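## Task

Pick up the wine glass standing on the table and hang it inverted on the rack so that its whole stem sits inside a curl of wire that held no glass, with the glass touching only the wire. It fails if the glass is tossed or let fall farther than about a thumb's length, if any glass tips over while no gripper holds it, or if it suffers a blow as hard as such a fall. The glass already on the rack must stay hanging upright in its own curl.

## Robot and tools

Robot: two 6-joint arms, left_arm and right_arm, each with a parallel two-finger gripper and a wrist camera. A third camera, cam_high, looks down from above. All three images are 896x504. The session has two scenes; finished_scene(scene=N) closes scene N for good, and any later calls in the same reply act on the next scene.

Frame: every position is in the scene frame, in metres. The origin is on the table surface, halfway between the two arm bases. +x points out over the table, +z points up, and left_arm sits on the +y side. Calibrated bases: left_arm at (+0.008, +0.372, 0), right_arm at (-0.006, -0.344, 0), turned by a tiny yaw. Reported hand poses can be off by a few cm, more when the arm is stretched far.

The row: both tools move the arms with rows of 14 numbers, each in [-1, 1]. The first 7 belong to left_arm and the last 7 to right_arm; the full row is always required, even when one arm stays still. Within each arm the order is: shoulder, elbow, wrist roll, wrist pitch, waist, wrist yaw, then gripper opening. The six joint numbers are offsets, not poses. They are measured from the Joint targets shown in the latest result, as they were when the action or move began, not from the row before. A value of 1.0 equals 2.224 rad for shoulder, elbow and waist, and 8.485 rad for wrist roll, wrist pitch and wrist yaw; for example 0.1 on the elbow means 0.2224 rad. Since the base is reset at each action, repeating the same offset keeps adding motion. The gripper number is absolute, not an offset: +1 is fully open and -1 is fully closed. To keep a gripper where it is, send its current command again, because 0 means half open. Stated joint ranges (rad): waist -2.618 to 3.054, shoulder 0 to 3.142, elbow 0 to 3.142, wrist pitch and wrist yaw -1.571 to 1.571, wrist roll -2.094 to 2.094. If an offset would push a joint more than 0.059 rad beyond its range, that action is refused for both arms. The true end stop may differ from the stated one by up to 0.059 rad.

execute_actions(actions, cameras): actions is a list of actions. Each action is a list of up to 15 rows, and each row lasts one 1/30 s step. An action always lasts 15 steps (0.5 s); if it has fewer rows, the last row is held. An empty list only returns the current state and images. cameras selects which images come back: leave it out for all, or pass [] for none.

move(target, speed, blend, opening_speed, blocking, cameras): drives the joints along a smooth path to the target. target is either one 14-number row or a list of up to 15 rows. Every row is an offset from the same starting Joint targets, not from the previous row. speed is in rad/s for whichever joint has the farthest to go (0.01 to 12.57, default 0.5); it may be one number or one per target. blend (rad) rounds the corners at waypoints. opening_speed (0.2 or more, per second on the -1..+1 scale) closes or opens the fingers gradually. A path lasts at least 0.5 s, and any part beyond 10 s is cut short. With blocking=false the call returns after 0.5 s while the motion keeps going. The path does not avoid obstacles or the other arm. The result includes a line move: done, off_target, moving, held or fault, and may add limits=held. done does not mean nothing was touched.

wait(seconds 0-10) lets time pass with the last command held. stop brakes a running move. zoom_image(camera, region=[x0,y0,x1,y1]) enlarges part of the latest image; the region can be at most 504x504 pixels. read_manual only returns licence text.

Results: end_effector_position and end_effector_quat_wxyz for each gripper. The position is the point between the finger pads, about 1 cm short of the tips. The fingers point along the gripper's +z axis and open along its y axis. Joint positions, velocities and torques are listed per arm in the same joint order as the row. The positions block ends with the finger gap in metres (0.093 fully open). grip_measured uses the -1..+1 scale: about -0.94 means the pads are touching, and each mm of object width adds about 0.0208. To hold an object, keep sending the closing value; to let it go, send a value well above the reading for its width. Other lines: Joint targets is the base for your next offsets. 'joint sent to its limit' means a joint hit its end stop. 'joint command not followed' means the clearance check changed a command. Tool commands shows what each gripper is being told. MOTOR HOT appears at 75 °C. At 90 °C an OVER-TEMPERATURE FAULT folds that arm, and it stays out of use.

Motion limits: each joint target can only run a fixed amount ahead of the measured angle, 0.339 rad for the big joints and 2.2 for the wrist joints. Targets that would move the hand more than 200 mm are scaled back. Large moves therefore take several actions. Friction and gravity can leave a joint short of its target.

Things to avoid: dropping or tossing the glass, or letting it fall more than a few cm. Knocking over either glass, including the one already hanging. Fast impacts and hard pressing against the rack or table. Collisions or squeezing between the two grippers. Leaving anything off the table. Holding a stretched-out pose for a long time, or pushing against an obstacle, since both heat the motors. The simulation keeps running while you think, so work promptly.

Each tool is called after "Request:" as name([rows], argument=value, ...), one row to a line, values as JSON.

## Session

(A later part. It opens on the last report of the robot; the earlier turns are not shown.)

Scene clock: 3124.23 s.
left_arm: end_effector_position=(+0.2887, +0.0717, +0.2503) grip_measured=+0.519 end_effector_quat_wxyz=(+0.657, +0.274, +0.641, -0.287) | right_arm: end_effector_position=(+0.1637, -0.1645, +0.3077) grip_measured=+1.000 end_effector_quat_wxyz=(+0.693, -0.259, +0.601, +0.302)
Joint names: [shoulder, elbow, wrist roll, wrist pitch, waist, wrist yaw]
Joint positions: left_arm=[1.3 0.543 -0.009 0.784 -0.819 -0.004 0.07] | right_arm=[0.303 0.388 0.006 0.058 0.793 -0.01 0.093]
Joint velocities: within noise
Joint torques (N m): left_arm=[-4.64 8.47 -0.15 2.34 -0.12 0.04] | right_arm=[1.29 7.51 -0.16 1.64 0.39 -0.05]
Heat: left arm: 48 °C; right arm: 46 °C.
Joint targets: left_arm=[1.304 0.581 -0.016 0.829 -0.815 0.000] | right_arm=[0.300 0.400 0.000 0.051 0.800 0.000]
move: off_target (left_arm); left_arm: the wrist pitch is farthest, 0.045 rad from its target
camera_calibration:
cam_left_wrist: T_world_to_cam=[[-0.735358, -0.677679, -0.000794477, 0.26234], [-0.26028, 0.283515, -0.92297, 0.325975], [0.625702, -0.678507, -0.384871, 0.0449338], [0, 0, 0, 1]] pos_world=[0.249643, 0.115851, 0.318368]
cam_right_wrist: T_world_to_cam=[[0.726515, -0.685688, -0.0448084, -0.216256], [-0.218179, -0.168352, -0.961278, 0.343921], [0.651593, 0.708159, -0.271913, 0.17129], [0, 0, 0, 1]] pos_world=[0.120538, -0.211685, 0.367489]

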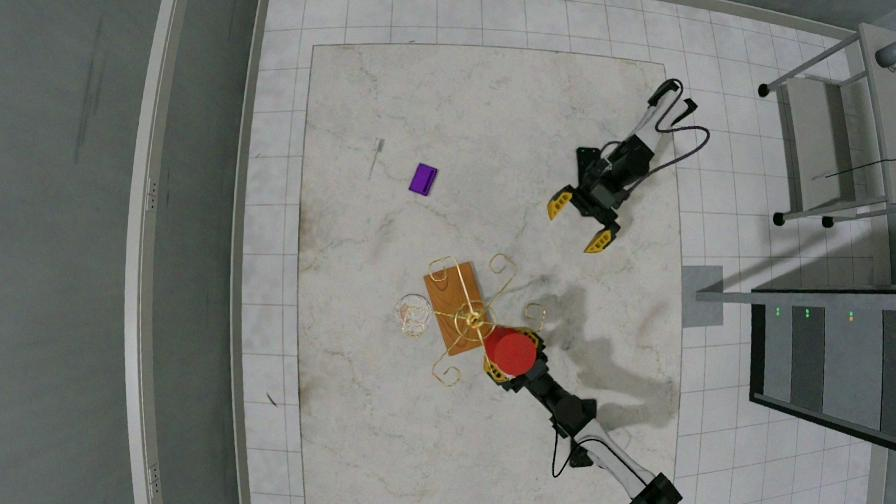

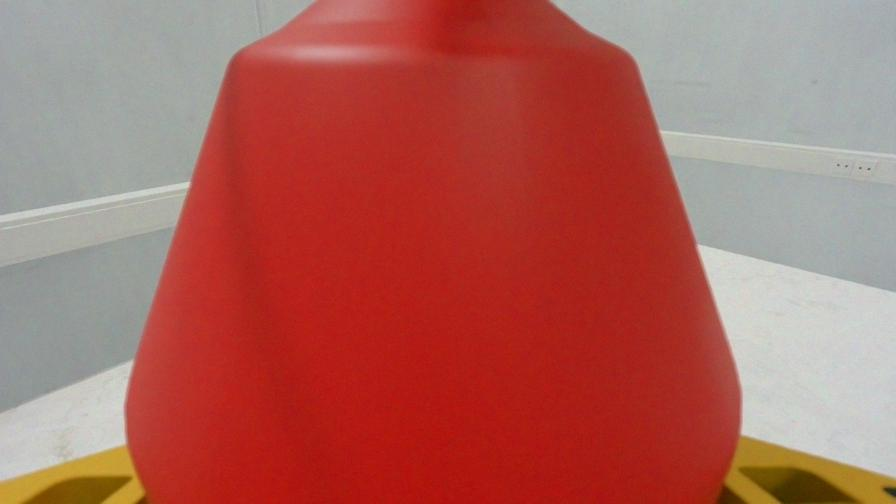

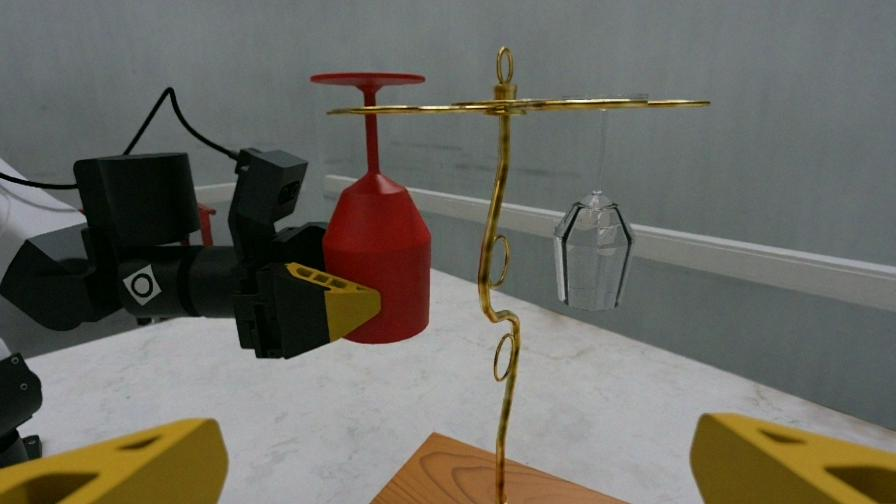

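Request:
move(target=[0.0202, 0.0153, 0, 0.0017, 0.0235, 0, 0.45, 0, 0, 0, 0, 0, 0, 1], speed=0.12, cameras=["cam_high", "cam_right_wrist"])

Request:
zoom_image(camera="cam_high", region=[440, 300, 560, 400])

Request:
zoom_image(camera="cam_right_wrist", region=[280, 40, 480, 160])

Scene clock: 3146.77 s.
left_arm: end_effector_position=(+0.3113, +0.0799, +0.2519) grip_measured=+0.519 end_effector_quat_wxyz=(+0.666, +0.256, +0.647, -0.270) | right_arm: end_effector_position=(+0.1637, -0.1645, +0.3077) grip_measured=+1.000 end_effector_quat_wxyz=(+0.693, -0.259, +0.601, +0.302)
Joint names: [shoulder, elbow, wrist roll, wrist pitch, waist, wrist yaw]
Joint positions: left_arm=[1.344 0.578 -0.009 0.799 -0.766 -0.004 0.07] | right_arm=[0.303 0.388 0.006 0.058 0.793 -0.01 0.093]
Joint velocities: within noise
Joint torques (N m): left_arm=[-5.16 8.16 -0.11 2.36 -0.03 0.07] | right_arm=[1.2 7.36 -0.13 1.65 0.55 -0.09]
Heat: left arm: 53 °C; right arm: 46 °C.
Joint targets: left_arm=[1.349 0.616 -0.017 0.844 -0.762 0.000] | right_arm=[0.300 0.400 0.000 0.051 0.800 0.000]
move: off_target (left_arm); left_arm: the wrist pitch is farthest, 0.044 rad from its target
camera_calibration:
cam_right_wrist: T_world_to_cam=[[0.726515, -0.685688, -0.0448084, -0.216256], [-0.218179, -0.168352, -0.961278, 0.343921], [0.651593, 0.708159, -0.271913, 0.17129], [0, 0, 0, 1]] pos_world=[0.120538, -0.211685, 0.367489]
Images, in order (width x height): cam_high 896x504, cam_right_wrist 896x504.

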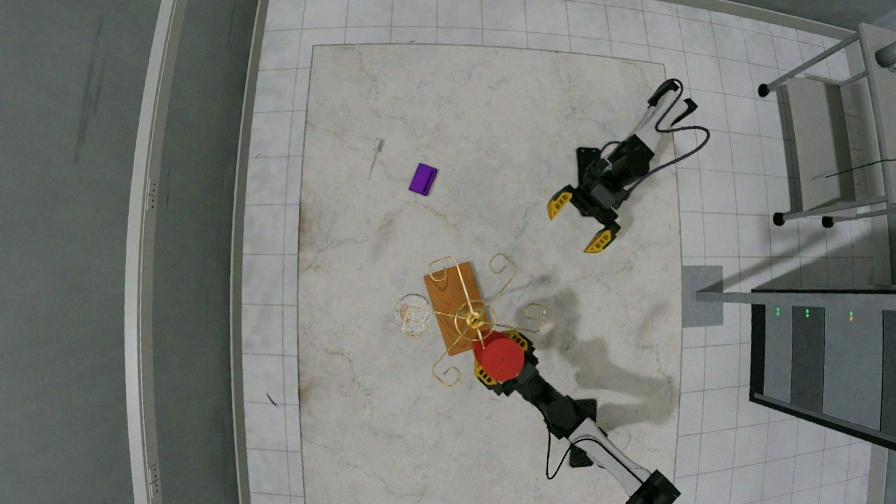

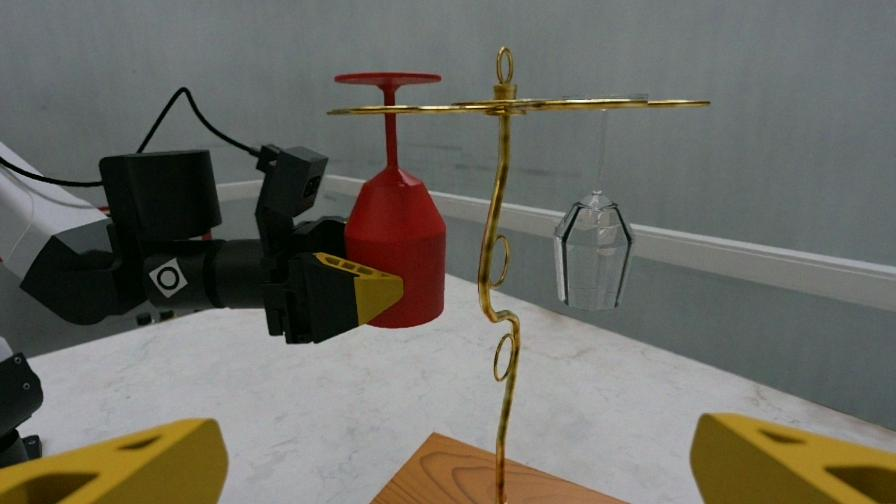

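Scaled by 4.200 from the camera's 896x504 image, which has a finer 1280x720 frame.

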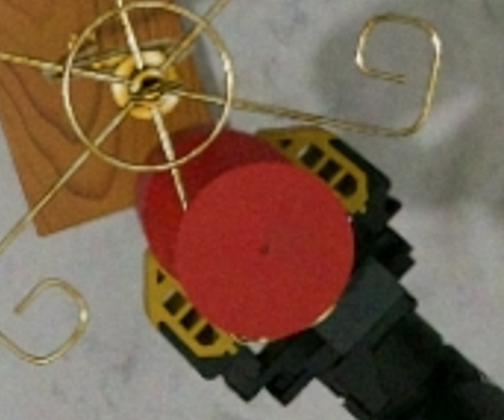

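Scaled by 2.520 from the camera's 896x504 image, which has a finer 1280x720 frame.

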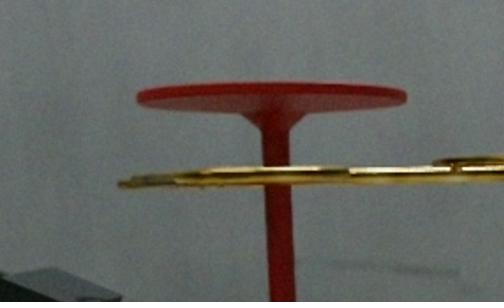

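Request:
move([
  [-0.0121, 0, 0, 0, 0, 0, 0.45, 0, 0, 0, 0, 0, 0, 1],
  [-0.0477, 0.0045, 0, -0.0114, 0.0207, 0, 0.45, 0, 0, 0, 0, 0, 0, 1],
], speed=0.1, cameras=["cam_high", "cam_right_wrist"])

Request:
zoom_image(camera="cam_high", region=[440, 300, 560, 400])

Request:
zoom_image(camera="cam_right_wrist", region=[280, 40, 480, 160])

Scene clock: 3201.83 s.
left_arm: end_effector_position=(+0.3173, +0.0999, +0.2682) grip_measured=+0.519 end_effector_quat_wxyz=(+0.675, +0.240, +0.649, -0.257) | right_arm: end_effector_position=(+0.1637, -0.1645, +0.3077) grip_measured=+1.000 end_effector_quat_wxyz=(+0.693, -0.259, +0.601, +0.302)
Joint names: [shoulder, elbow, wrist roll, wrist pitch, waist, wrist yaw]
Joint positions: left_arm=[1.27 0.588 -0.009 0.726 -0.721 -0.004 0.07] | right_arm=[0.303 0.388 0.006 0.058 0.793 -0.01 0.093]
Joint velocities: within noise
Joint torques (N m): left_arm=[-7.69 8.72 -0.18 2.13 -0.01 0.11] | right_arm=[1.14 7.24 -0.18 1.66 0.53 -0.1]
Heat: left arm: 51 °C; right arm: 46 °C.
Joint targets: left_arm=[1.243 0.626 -0.017 0.747 -0.716 0.000] | right_arm=[0.300 0.400 0.000 0.051 0.800 0.000]
move: off_target (left_arm); left_arm: the elbow is farthest, 0.038 rad from its target
camera_calibration:
cam_right_wrist: T_world_to_cam=[[0.726515, -0.685688, -0.0448084, -0.216256], [-0.218179, -0.168352, -0.961278, 0.343921], [0.651593, 0.708159, -0.271913, 0.17129], [0, 0, 0, 1]] pos_world=[0.120538, -0.211685, 0.367489]
Images, in order (width x height): cam_high 896x504, cam_right_wrist 896x504.

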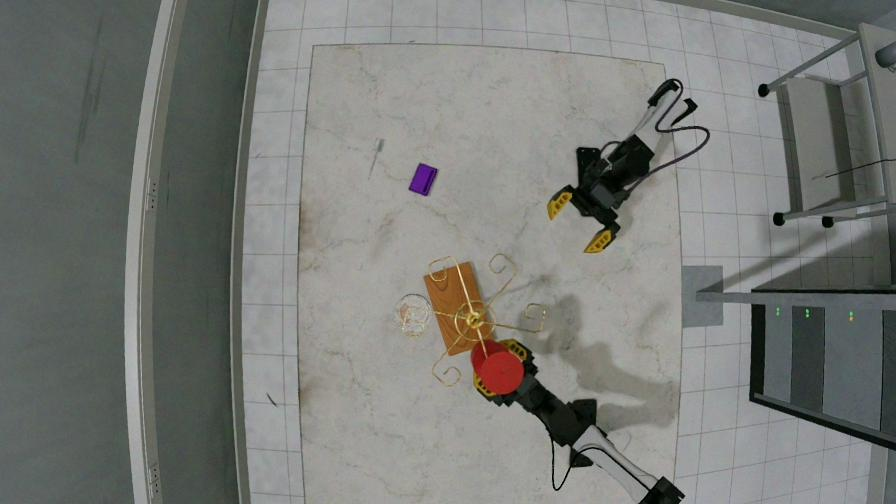

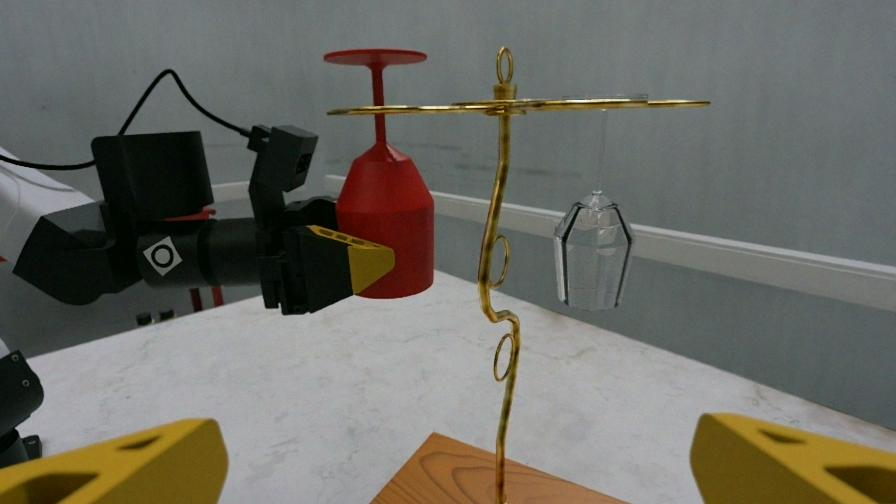

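Scaled by 4.200 from the camera's 896x504 image, which has a finer 1280x720 frame.

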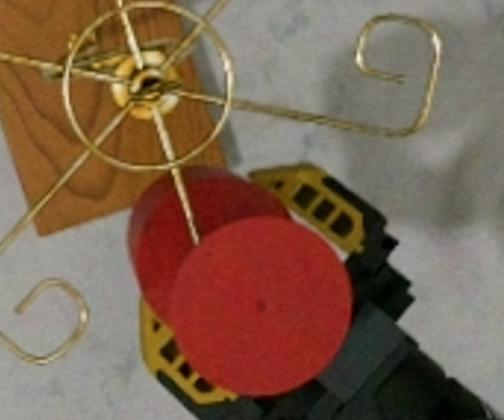

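Scaled by 2.520 from the camera's 896x504 image, which has a finer 1280x720 frame.

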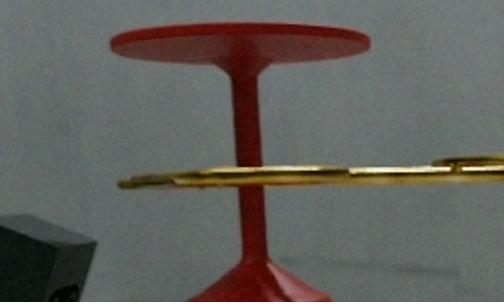

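Request:
move(target=[0, 0, 0, 0, 0, 0, 0.45, 0.3049, 0.4856, 0, -0.0793, 0.0665, 0, 1], speed=0.8, cameras=["cam_high", "cam_right_wrist"])

Scene clock: 3254.63 s.
left_arm: end_effector_position=(+0.3173, +0.0999, +0.2678) grip_measured=+0.519 end_effector_quat_wxyz=(+0.675, +0.240, +0.649, -0.257) | right_arm: end_effector_position=(+0.1669, -0.0970, +0.4660) grip_measured=+1.000 end_effector_quat_wxyz=(+0.583, -0.347, +0.667, +0.308)
Joint names: [shoulder, elbow, wrist roll, wrist pitch, waist, wrist yaw]
Joint positions: left_arm=[1.27 0.588 -0.009 0.724 -0.721 -0.004 0.07] | right_arm=[0.973 1.452 0.006 -0.611 0.941 -0.009 0.093]
Joint velocities: within noise
Joint torques (N m): left_arm=[-7.65 8.54 -0.17 2.14 0.1 0.08] | right_arm=[-0.77 7.88 -0.19 1.71 0.62 -0.05]
Heat: left arm: 54 °C; right arm: 46 °C.
Joint targets: left_arm=[1.243 0.626 -0.017 0.747 -0.716 0.000] | right_arm=[0.978 1.481 0.000 -0.622 0.948 -0.001]
move: off_target (left_arm); left_arm: the elbow is farthest, 0.038 rad from its target
camera_calibration:
cam_right_wrist: T_world_to_cam=[[0.81206, -0.581854, -0.0447769, -0.16945], [-0.336078, -0.403556, -0.850996, 0.453745], [0.477085, 0.706108, -0.52326, 0.310533], [0, 0, 0, 1]] pos_world=[0.141947, -0.134753, 0.541037]
Images, in order (width x height): cam_high 896x504, cam_right_wrist 896x504.

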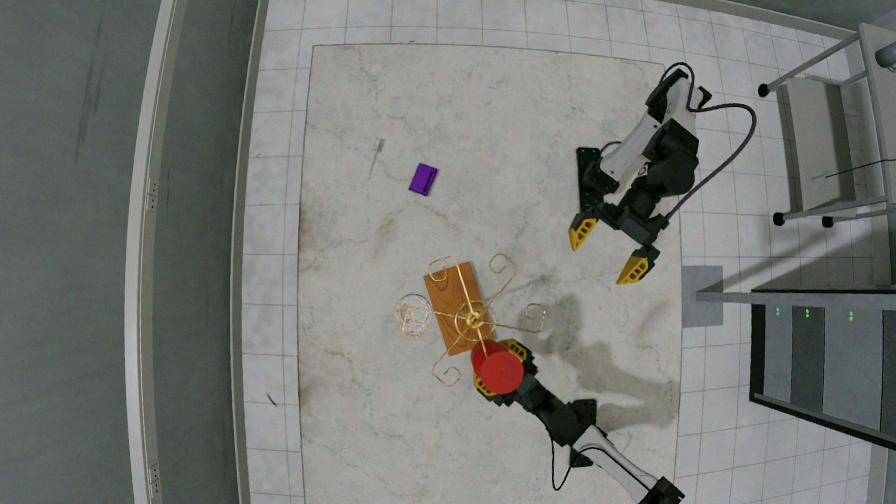

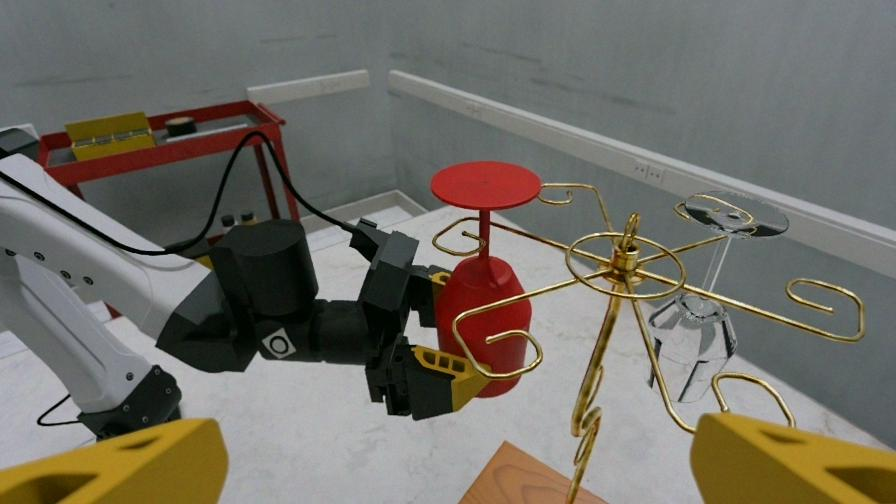

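Request:
zoom_image(camera="cam_right_wrist", region=[410, 140, 650, 300])

Scaled by 2.100 from the camera's 896x504 image, which has a finer 1280x720 frame.

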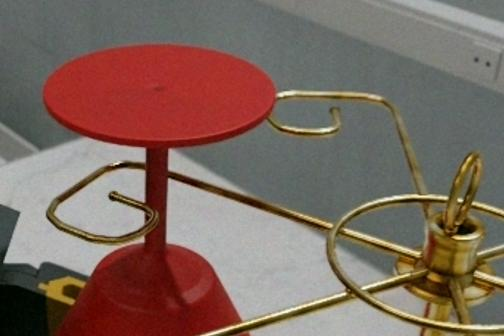

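Request:
zoom_image(camera="cam_right_wrist", region=[420, 190, 520, 270])

Scaled by 5.040 from the camera's 896x504 image, which has a finer 1280x720 frame.

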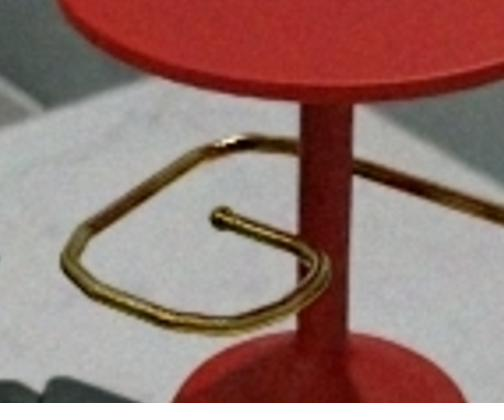

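Request:
move(target=[-0.0299, -0.0272, 0, -0.0059, 0.0092, 0, 0.45, 0, 0, 0, 0, 0, 0, 1], speed=0.1, cameras=["cam_high", "cam_right_wrist"])

Request:
zoom_image(camera="cam_right_wrist", region=[420, 190, 520, 270])

Request:
zoom_image(camera="cam_high", region=[440, 300, 560, 400])

Scene clock: 3422.53 s.
left_arm: end_effector_position=(+0.3138, +0.1138, +0.2746) grip_measured=+0.519 end_effector_quat_wxyz=(+0.678, +0.233, +0.651, -0.250) | right_arm: end_effector_position=(+0.1669, -0.0971, +0.4656) grip_measured=+1.000 end_effector_quat_wxyz=(+0.582, -0.347, +0.668, +0.308)
Joint names: [shoulder, elbow, wrist roll, wrist pitch, waist, wrist yaw]
Joint positions: left_arm=[1.202 0.571 -0.009 0.675 -0.701 -0.004 0.07] | right_arm=[0.973 1.452 0.006 -0.612 0.941 -0.009 0.093]
Joint velocities: within noise
Joint torques (N m): left_arm=[-6.93 5 -0.2 2.13 -0.02 0.05] | right_arm=[-0.73 7.83 -0.16 1.74 0.54 -0.1]
Heat: left arm: 56 °C; right arm: 47 °C.
Joint targets: left_arm=[1.176 0.565 -0.017 0.697 -0.696 0.000] | right_arm=[0.978 1.481 0.000 -0.622 0.948 -0.001]
move: done
camera_calibration:
cam_right_wrist: T_world_to_cam=[[0.812044, -0.581881, -0.0447153, -0.16944], [-0.336791, -0.404676, -0.850182, 0.453036], [0.476609, 0.705445, -0.524587, 0.311001], [0, 0, 0, 1]] pos_world=[0.141946, -0.134655, 0.540733]
Images, in order (width x height): cam_high 896x504, cam_right_wrist 896x504.

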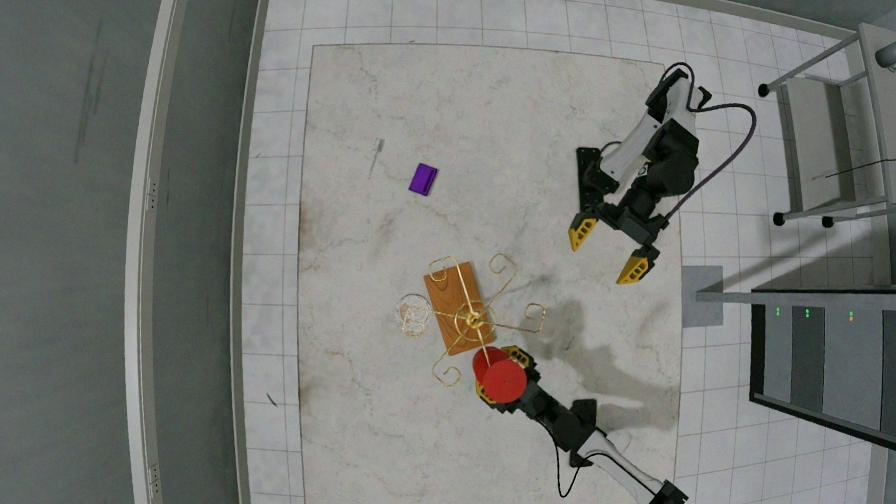

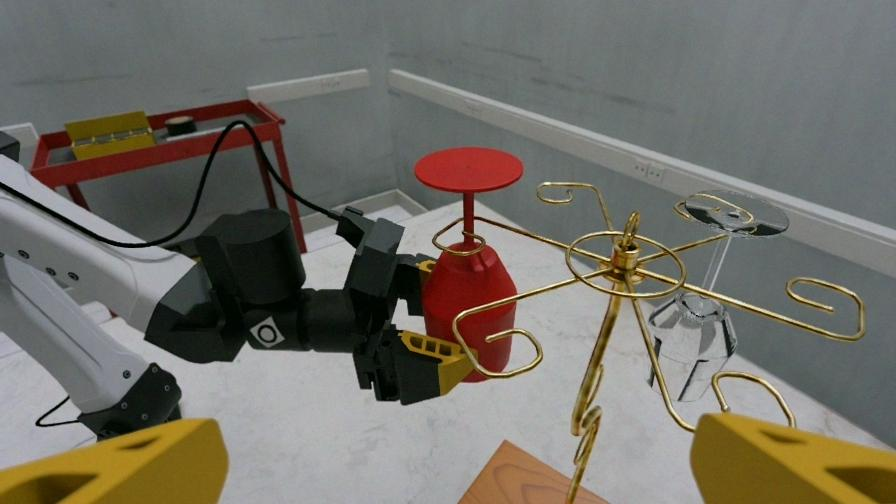

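Scaled by 5.040 from the camera's 896x504 image, which has a finer 1280x720 frame.

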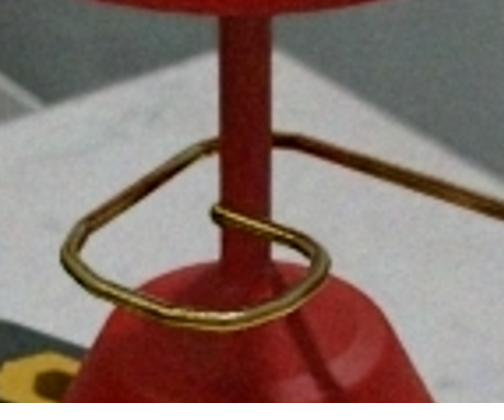

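Scaled by 4.200 from the camera's 896x504 image, which has a finer 1280x720 frame.

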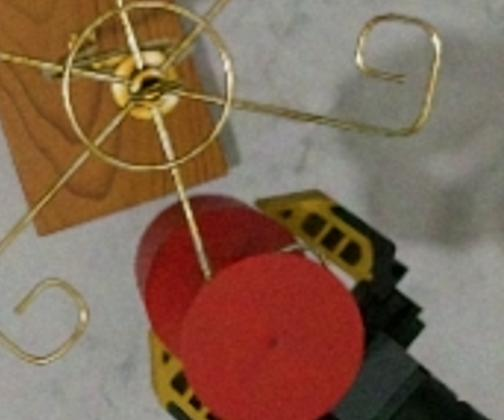

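Request:
move([
  [0, 0, 0, 0, -0.004, 0, 0.45, 0, 0, 0, 0, 0, 0, 1],
  [-0.0144, -0.0094, 0, -0.0013, -0.0108, 0, 0.45, 0, 0, 0, 0, 0, 0, 1],
], speed=0.05, cameras=["cam_high", "cam_right_wrist"])

Request:
zoom_image(camera="cam_right_wrist", region=[420, 190, 520, 270])

Request:
zoom_image(camera="cam_high", region=[460, 320, 560, 420])

Scene clock: 3459.40 s.
left_arm: end_effector_position=(+0.3051, +0.1142, +0.2744) grip_measured=+0.519 end_effector_quat_wxyz=(+0.677, +0.237, +0.649, -0.255) | right_arm: end_effector_position=(+0.1669, -0.0971, +0.4656) grip_measured=+1.000 end_effector_quat_wxyz=(+0.582, -0.347, +0.668, +0.308)
Joint names: [shoulder, elbow, wrist roll, wrist pitch, waist, wrist yaw]
Joint positions: left_arm=[1.169 0.551 -0.009 0.665 -0.714 -0.004 0.07] | right_arm=[0.973 1.452 0.006 -0.612 0.941 -0.009 0.093]
Joint velocities: within noise
Joint torques (N m): left_arm=[-6.39 5.01 -0.14 2.15 -0.94 0.1] | right_arm=[-0.69 7.8 -0.18 1.72 0.55 -0.11]
Heat: left arm: 57 °C; right arm: 47 °C.
Joint targets: left_arm=[1.144 0.544 -0.017 0.686 -0.720 0.000] | right_arm=[0.978 1.481 0.000 -0.622 0.948 -0.001]
move: done
camera_calibration:
cam_right_wrist: T_world_to_cam=[[0.812044, -0.581881, -0.0447153, -0.16944], [-0.336791, -0.404676, -0.850182, 0.453036], [0.476609, 0.705445, -0.524587, 0.311001], [0, 0, 0, 1]] pos_world=[0.141946, -0.134655, 0.540733]
Images, in order (width x height): cam_high 896x504, cam_right_wrist 896x504.

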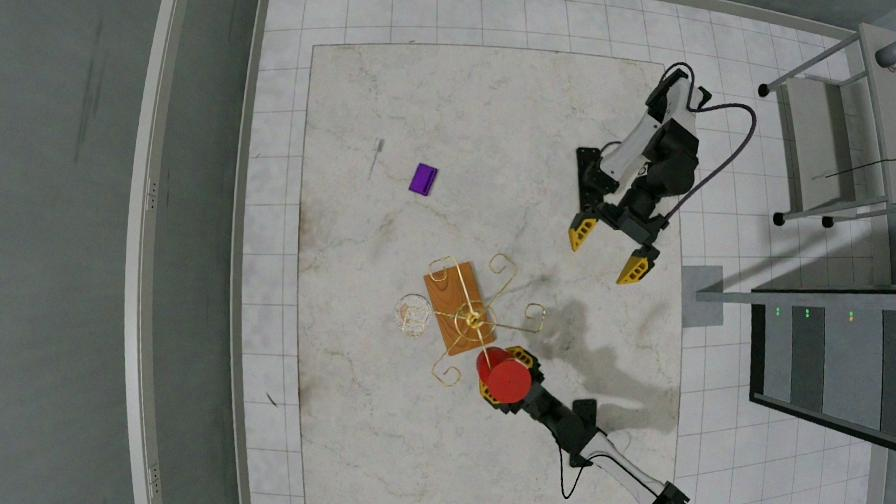

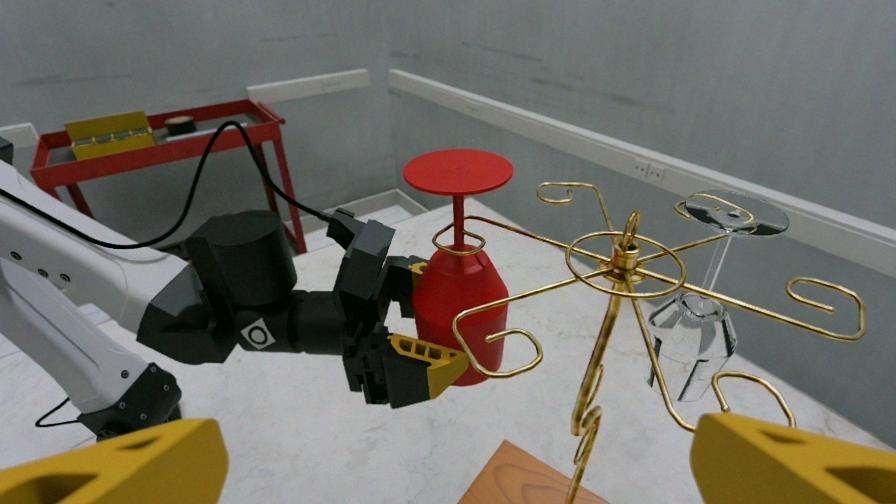

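Scaled by 5.040 from the camera's 896x504 image, which has a finer 1280x720 frame.

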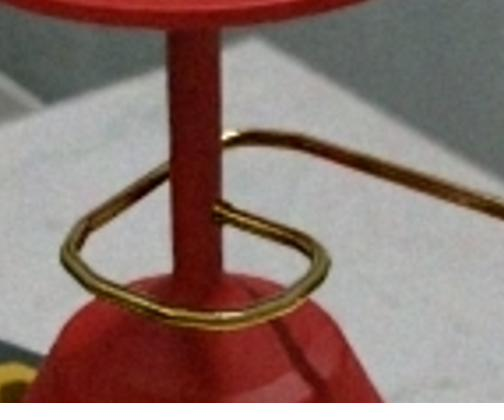

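Scaled by 5.040 from the camera's 896x504 image, which has a finer 1280x720 frame.

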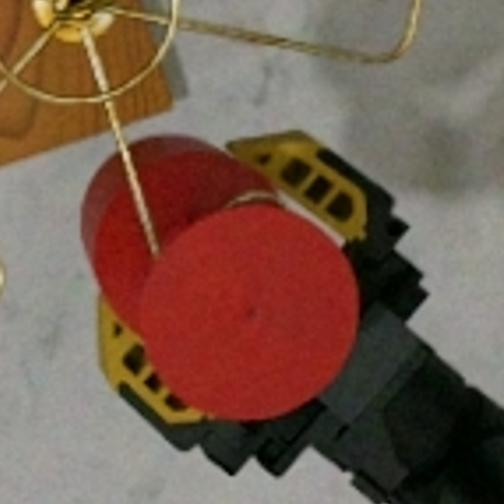

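Request:
move([
  [-0.0048, -0.0031, 0, -0.0004, -0.0042, 0, 0.45, 0, 0, 0, 0, 0, 0, 1],
  [-0.0061, -0.004, 0, -0.0005, -0.0137, 0, 0.45, 0, 0, 0, 0, 0, 0, 1],
], speed=0.03, cameras=["cam_high", "cam_right_wrist"])

Request:
zoom_image(camera="cam_right_wrist", region=[420, 190, 520, 270])

Request:
zoom_image(camera="cam_high", region=[460, 320, 560, 420])

Scene clock: 3528.07 s.
left_arm: end_effector_position=(+0.2953, +0.1070, +0.2734) grip_measured=+0.519 end_effector_quat_wxyz=(+0.672, +0.248, +0.646, -0.265) | right_arm: end_effector_position=(+0.1669, -0.0971, +0.4656) grip_measured=+1.000 end_effector_quat_wxyz=(+0.582, -0.347, +0.668, +0.308)
Joint names: [shoulder, elbow, wrist roll, wrist pitch, waist, wrist yaw]
Joint positions: left_arm=[1.158 0.542 -0.009 0.66 -0.745 -0.004 0.07] | right_arm=[0.973 1.452 0.006 -0.613 0.941 -0.009 0.093]
Joint velocities: within noise
Joint torques (N m): left_arm=[-6.63 5.27 -0.12 2.12 -0.98 0.06] | right_arm=[-0.72 7.73 -0.15 1.65 0.53 -0.12]
Heat: left arm: 52 °C; right arm: 47 °C.
Joint targets: left_arm=[1.131 0.535 -0.017 0.682 -0.750 0.000] | right_arm=[0.978 1.481 0.000 -0.622 0.948 -0.001]
move: done
camera_calibration:
cam_right_wrist: T_world_to_cam=[[0.812028, -0.581899, -0.0447631, -0.1695], [-0.337032, -0.404937, -0.849962, 0.452863], [0.476466, 0.705279, -0.524939, 0.311089], [0, 0, 0, 1]] pos_world=[0.142045, -0.134656, 0.540632]
Images, in order (width x height): cam_high 896x504, cam_right_wrist 896x504.

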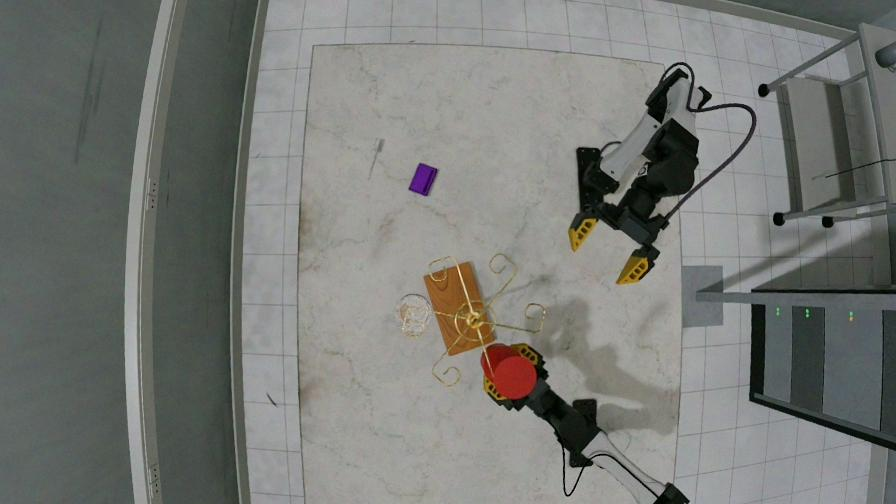

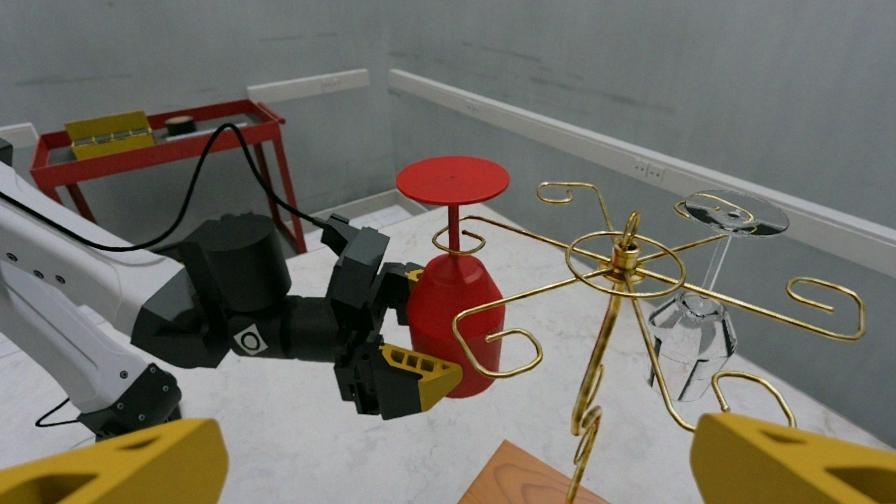

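Scaled by 5.040 from the camera's 896x504 image, which has a finer 1280x720 frame.

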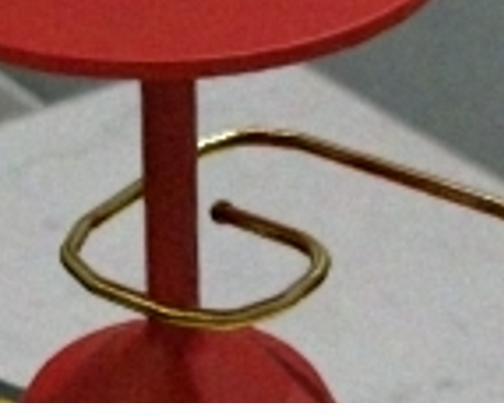

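Scaled by 5.040 from the camera's 896x504 image, which has a finer 1280x720 frame.

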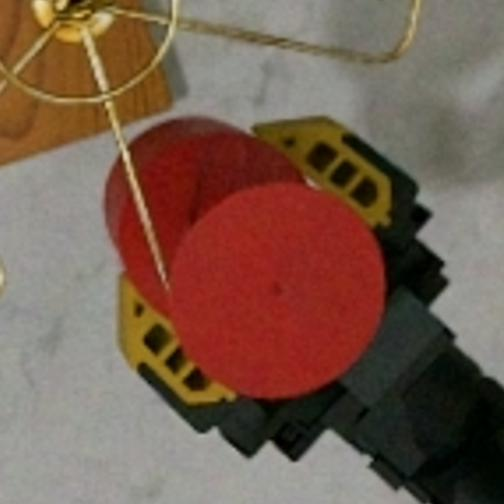

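Request:
move([
  [0.0121, 0, 0, 0.0024, 0, 0, 0.45, 0, 0, 0, 0, 0, 0, 1],
  [0.0481, -0.0387, 0, 0.0218, -0.009, 0, 0.45, 0, 0, 0, 0, 0, 0, 1],
], speed=0.06, cameras=["cam_high", "cam_right_wrist"])

Request:
zoom_image(camera="cam_right_wrist", region=[400, 170, 540, 280])

Request:
zoom_image(camera="cam_high", region=[460, 320, 560, 420])

Scene clock: 3573.90 s.
left_arm: end_effector_position=(+0.2903, +0.1010, +0.2442) grip_measured=+0.519 end_effector_quat_wxyz=(+0.670, +0.254, +0.643, -0.272) | right_arm: end_effector_position=(+0.1669, -0.0971, +0.4656) grip_measured=+1.000 end_effector_quat_wxyz=(+0.582, -0.347, +0.668, +0.308)
Joint names: [shoulder, elbow, wrist roll, wrist pitch, waist, wrist yaw]
Joint positions: left_arm=[1.233 0.455 -0.009 0.822 -0.765 -0.004 0.07] | right_arm=[0.973 1.452 0.006 -0.613 0.941 -0.009 0.093]
Joint velocities: within noise
Joint torques (N m): left_arm=[-4 4.7 -0.16 2.35 -0.83 0.02] | right_arm=[-0.72 7.8 -0.15 1.72 0.51 -0.07]
Heat: left arm: 54 °C; right arm: 47 °C.
Joint targets: left_arm=[1.238 0.449 -0.017 0.866 -0.770 0.000] | right_arm=[0.978 1.481 0.000 -0.622 0.948 -0.001]
move: off_target (left_arm); left_arm: the wrist pitch is farthest, 0.045 rad from its target
camera_calibration:
cam_right_wrist: T_world_to_cam=[[0.812028, -0.581899, -0.0447631, -0.1695], [-0.337032, -0.404937, -0.849962, 0.452863], [0.476466, 0.705279, -0.524939, 0.311089], [0, 0, 0, 1]] pos_world=[0.142045, -0.134656, 0.540632]
Images, in order (width x height): cam_high 896x504, cam_right_wrist 896x504.

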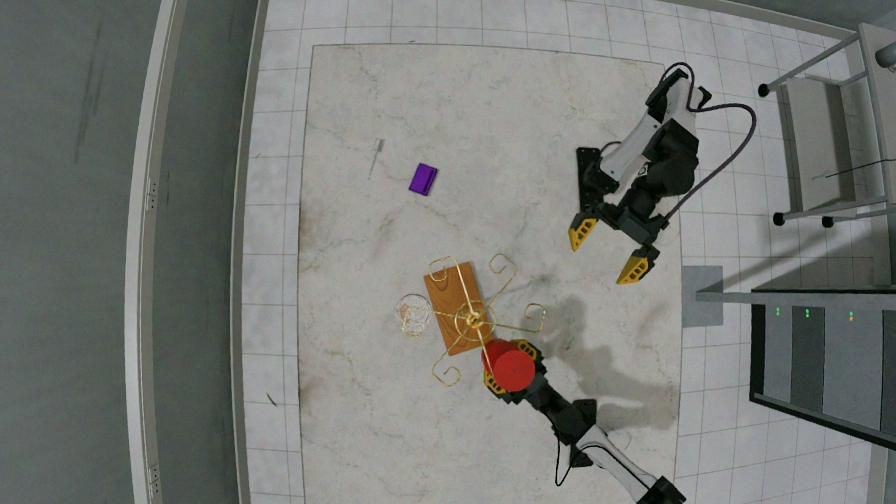

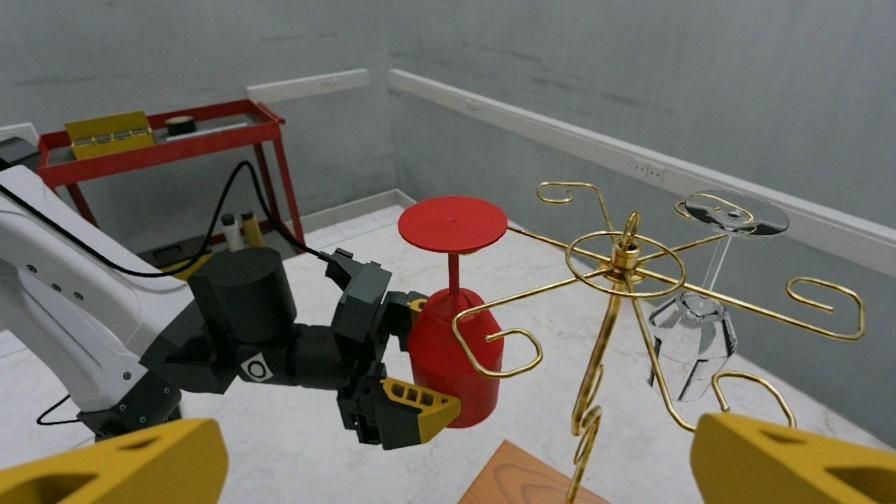

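Scaled by 3.600 from the camera's 896x504 image, which has a finer 1280x720 frame.

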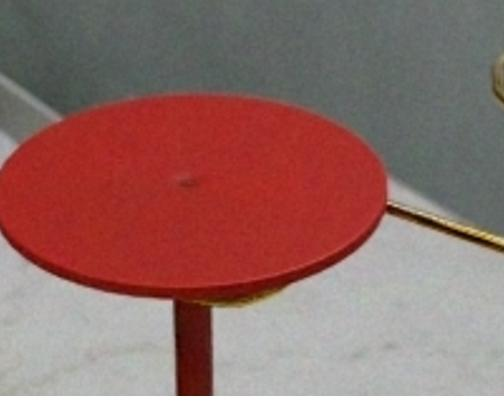

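Scaled by 5.040 from the camera's 896x504 image, which has a finer 1280x720 frame.

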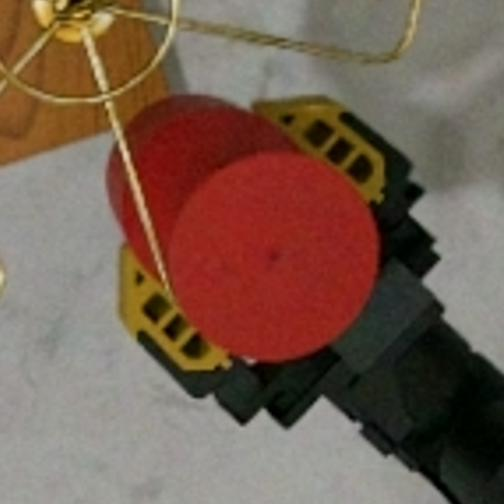

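Request:
move(target=[0.015, -0.0035, 0, 0.0049, 0, 0, 0.45, 0, 0, 0, 0, 0, 0, 1], speed=0.04, cameras=["cam_high", "cam_right_wrist"])

Request:
zoom_image(camera="cam_right_wrist", region=[400, 190, 540, 280])

Scene clock: 3596.10 s.
left_arm: end_effector_position=(+0.2924, +0.0990, +0.2385) grip_measured=+0.519 end_effector_quat_wxyz=(+0.670, +0.254, +0.643, -0.272) | right_arm: end_effector_position=(+0.1669, -0.0971, +0.4656) grip_measured=+1.000 end_effector_quat_wxyz=(+0.582, -0.347, +0.668, +0.308)
Joint names: [shoulder, elbow, wrist roll, wrist pitch, waist, wrist yaw]
Joint positions: left_arm=[1.266 0.448 -0.009 0.864 -0.765 -0.004 0.07] | right_arm=[0.973 1.452 0.006 -0.613 0.941 -0.009 0.093]
Joint velocities: within noise
Joint torques (N m): left_arm=[-4.18 4.59 -0.1 2.32 -0.87 0.04] | right_arm=[-0.77 7.82 -0.17 1.71 0.62 -0.1]
Heat: left arm: 54 °C; right arm: 47 °C.
Joint targets: left_arm=[1.271 0.442 -0.017 0.908 -0.770 0.000] | right_arm=[0.978 1.481 0.000 -0.622 0.948 -0.001]
move: off_target (left_arm); left_arm: the wrist pitch is farthest, 0.044 rad from its target
camera_calibration:
cam_right_wrist: T_world_to_cam=[[0.812028, -0.581899, -0.0447631, -0.1695], [-0.337032, -0.404937, -0.849962, 0.452863], [0.476466, 0.705279, -0.524939, 0.311089], [0, 0, 0, 1]] pos_world=[0.142045, -0.134656, 0.540632]
Images, in order (width x height): cam_high 896x504, cam_right_wrist 896x504.

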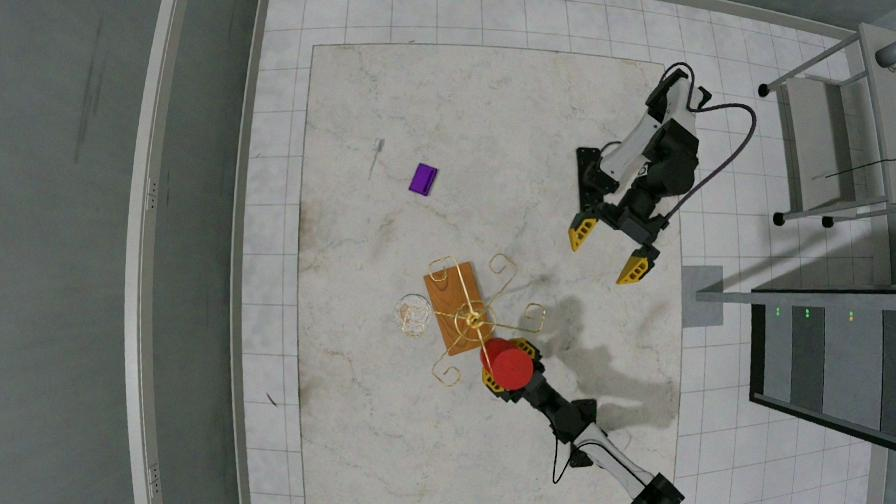

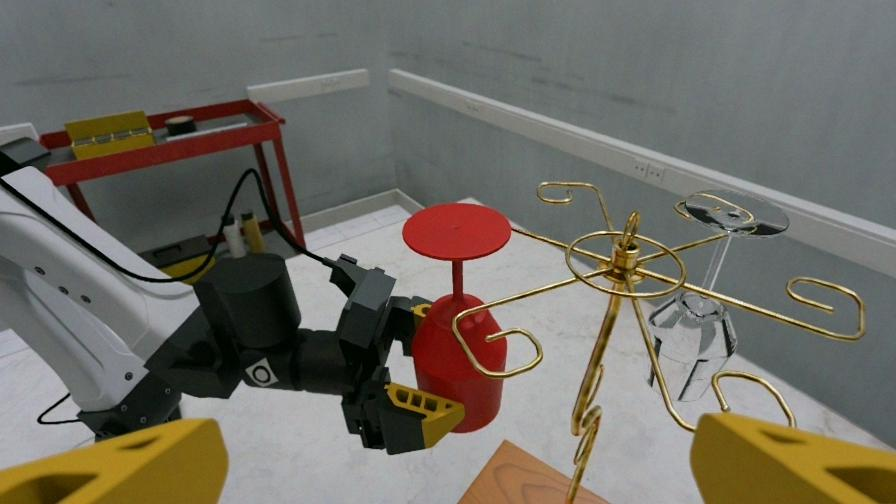

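Scaled by 3.600 from the camera's 896x504 image, which has a finer 1280x720 frame.

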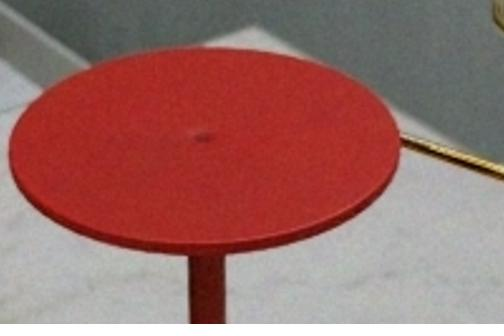

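Request:
move(target=[0, 0, 0, 0, 0, 0, 0.45, -0.3049, -0.4861, 0, 0.0793, -0.0665, 0, 1], speed=0.9, cameras=["cam_right_wrist"])

Request:
zoom_image(camera="cam_right_wrist", region=[260, 50, 480, 170])

Scene clock: 3607.00 s.
left_arm: end_effector_position=(+0.2923, +0.0991, +0.2387) grip_measured=+0.519 end_effector_quat_wxyz=(+0.670, +0.254, +0.642, -0.272) | right_arm: end_effector_position=(+0.1605, -0.1633, +0.3102) grip_measured=+1.000 end_effector_quat_wxyz=(+0.688, -0.264, +0.603, +0.305)
Joint names: [shoulder, elbow, wrist roll, wrist pitch, waist, wrist yaw]
Joint positions: left_arm=[1.266 0.447 -0.009 0.865 -0.765 -0.004 0.07] | right_arm=[0.304 0.409 0.006 0.028 0.807 -0.009 0.093]
Joint velocities: within noise
Joint torques (N m): left_arm=[-4.15 4.81 -0.16 2.34 -0.92 0.03] | right_arm=[0.95 5.44 -0.18 1.92 -0.72 -0.08]
Heat: left arm: 54 °C; right arm: 47 °C.
Joint targets: left_arm=[1.271 0.441 -0.017 0.908 -0.770 0.000] | right_arm=[0.300 0.399 0.000 0.050 0.800 0.000]
move: off_target (left_arm); left_arm: the wrist pitch is farthest, 0.043 rad from its target
camera_calibration:
cam_right_wrist: T_world_to_cam=[[0.734769, -0.676821, -0.045018, -0.212826], [-0.222828, -0.178157, -0.95844, 0.344223], [0.640673, 0.714264, -0.281719, 0.178988], [0, 0, 0, 1]] pos_world=[0.118408, -0.210565, 0.37076]
Images, in order (width x height): cam_right_wrist 896x504.

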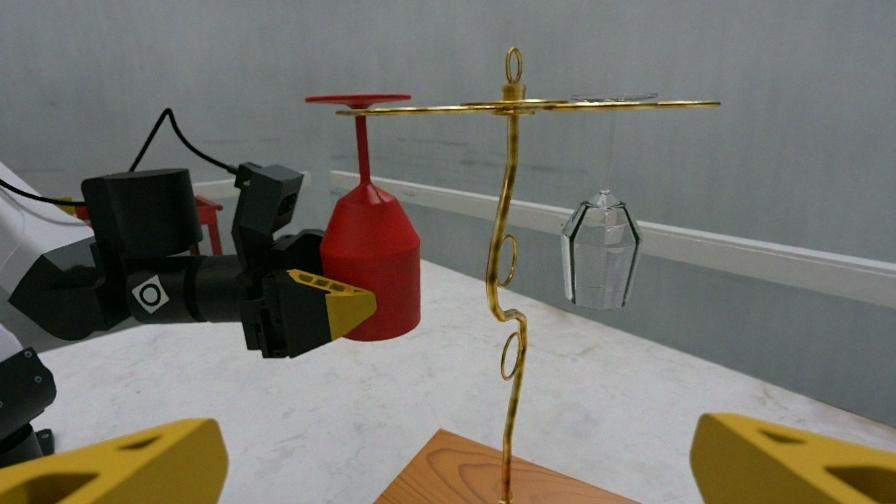

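Scaled by 2.291 from the camera's 896x504 image, which has a finer 1280x720 frame.

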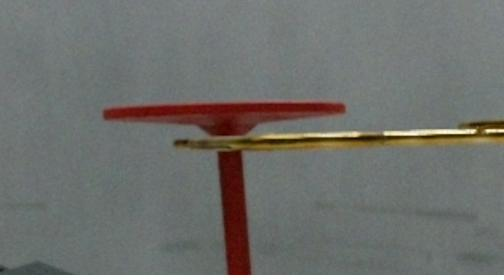

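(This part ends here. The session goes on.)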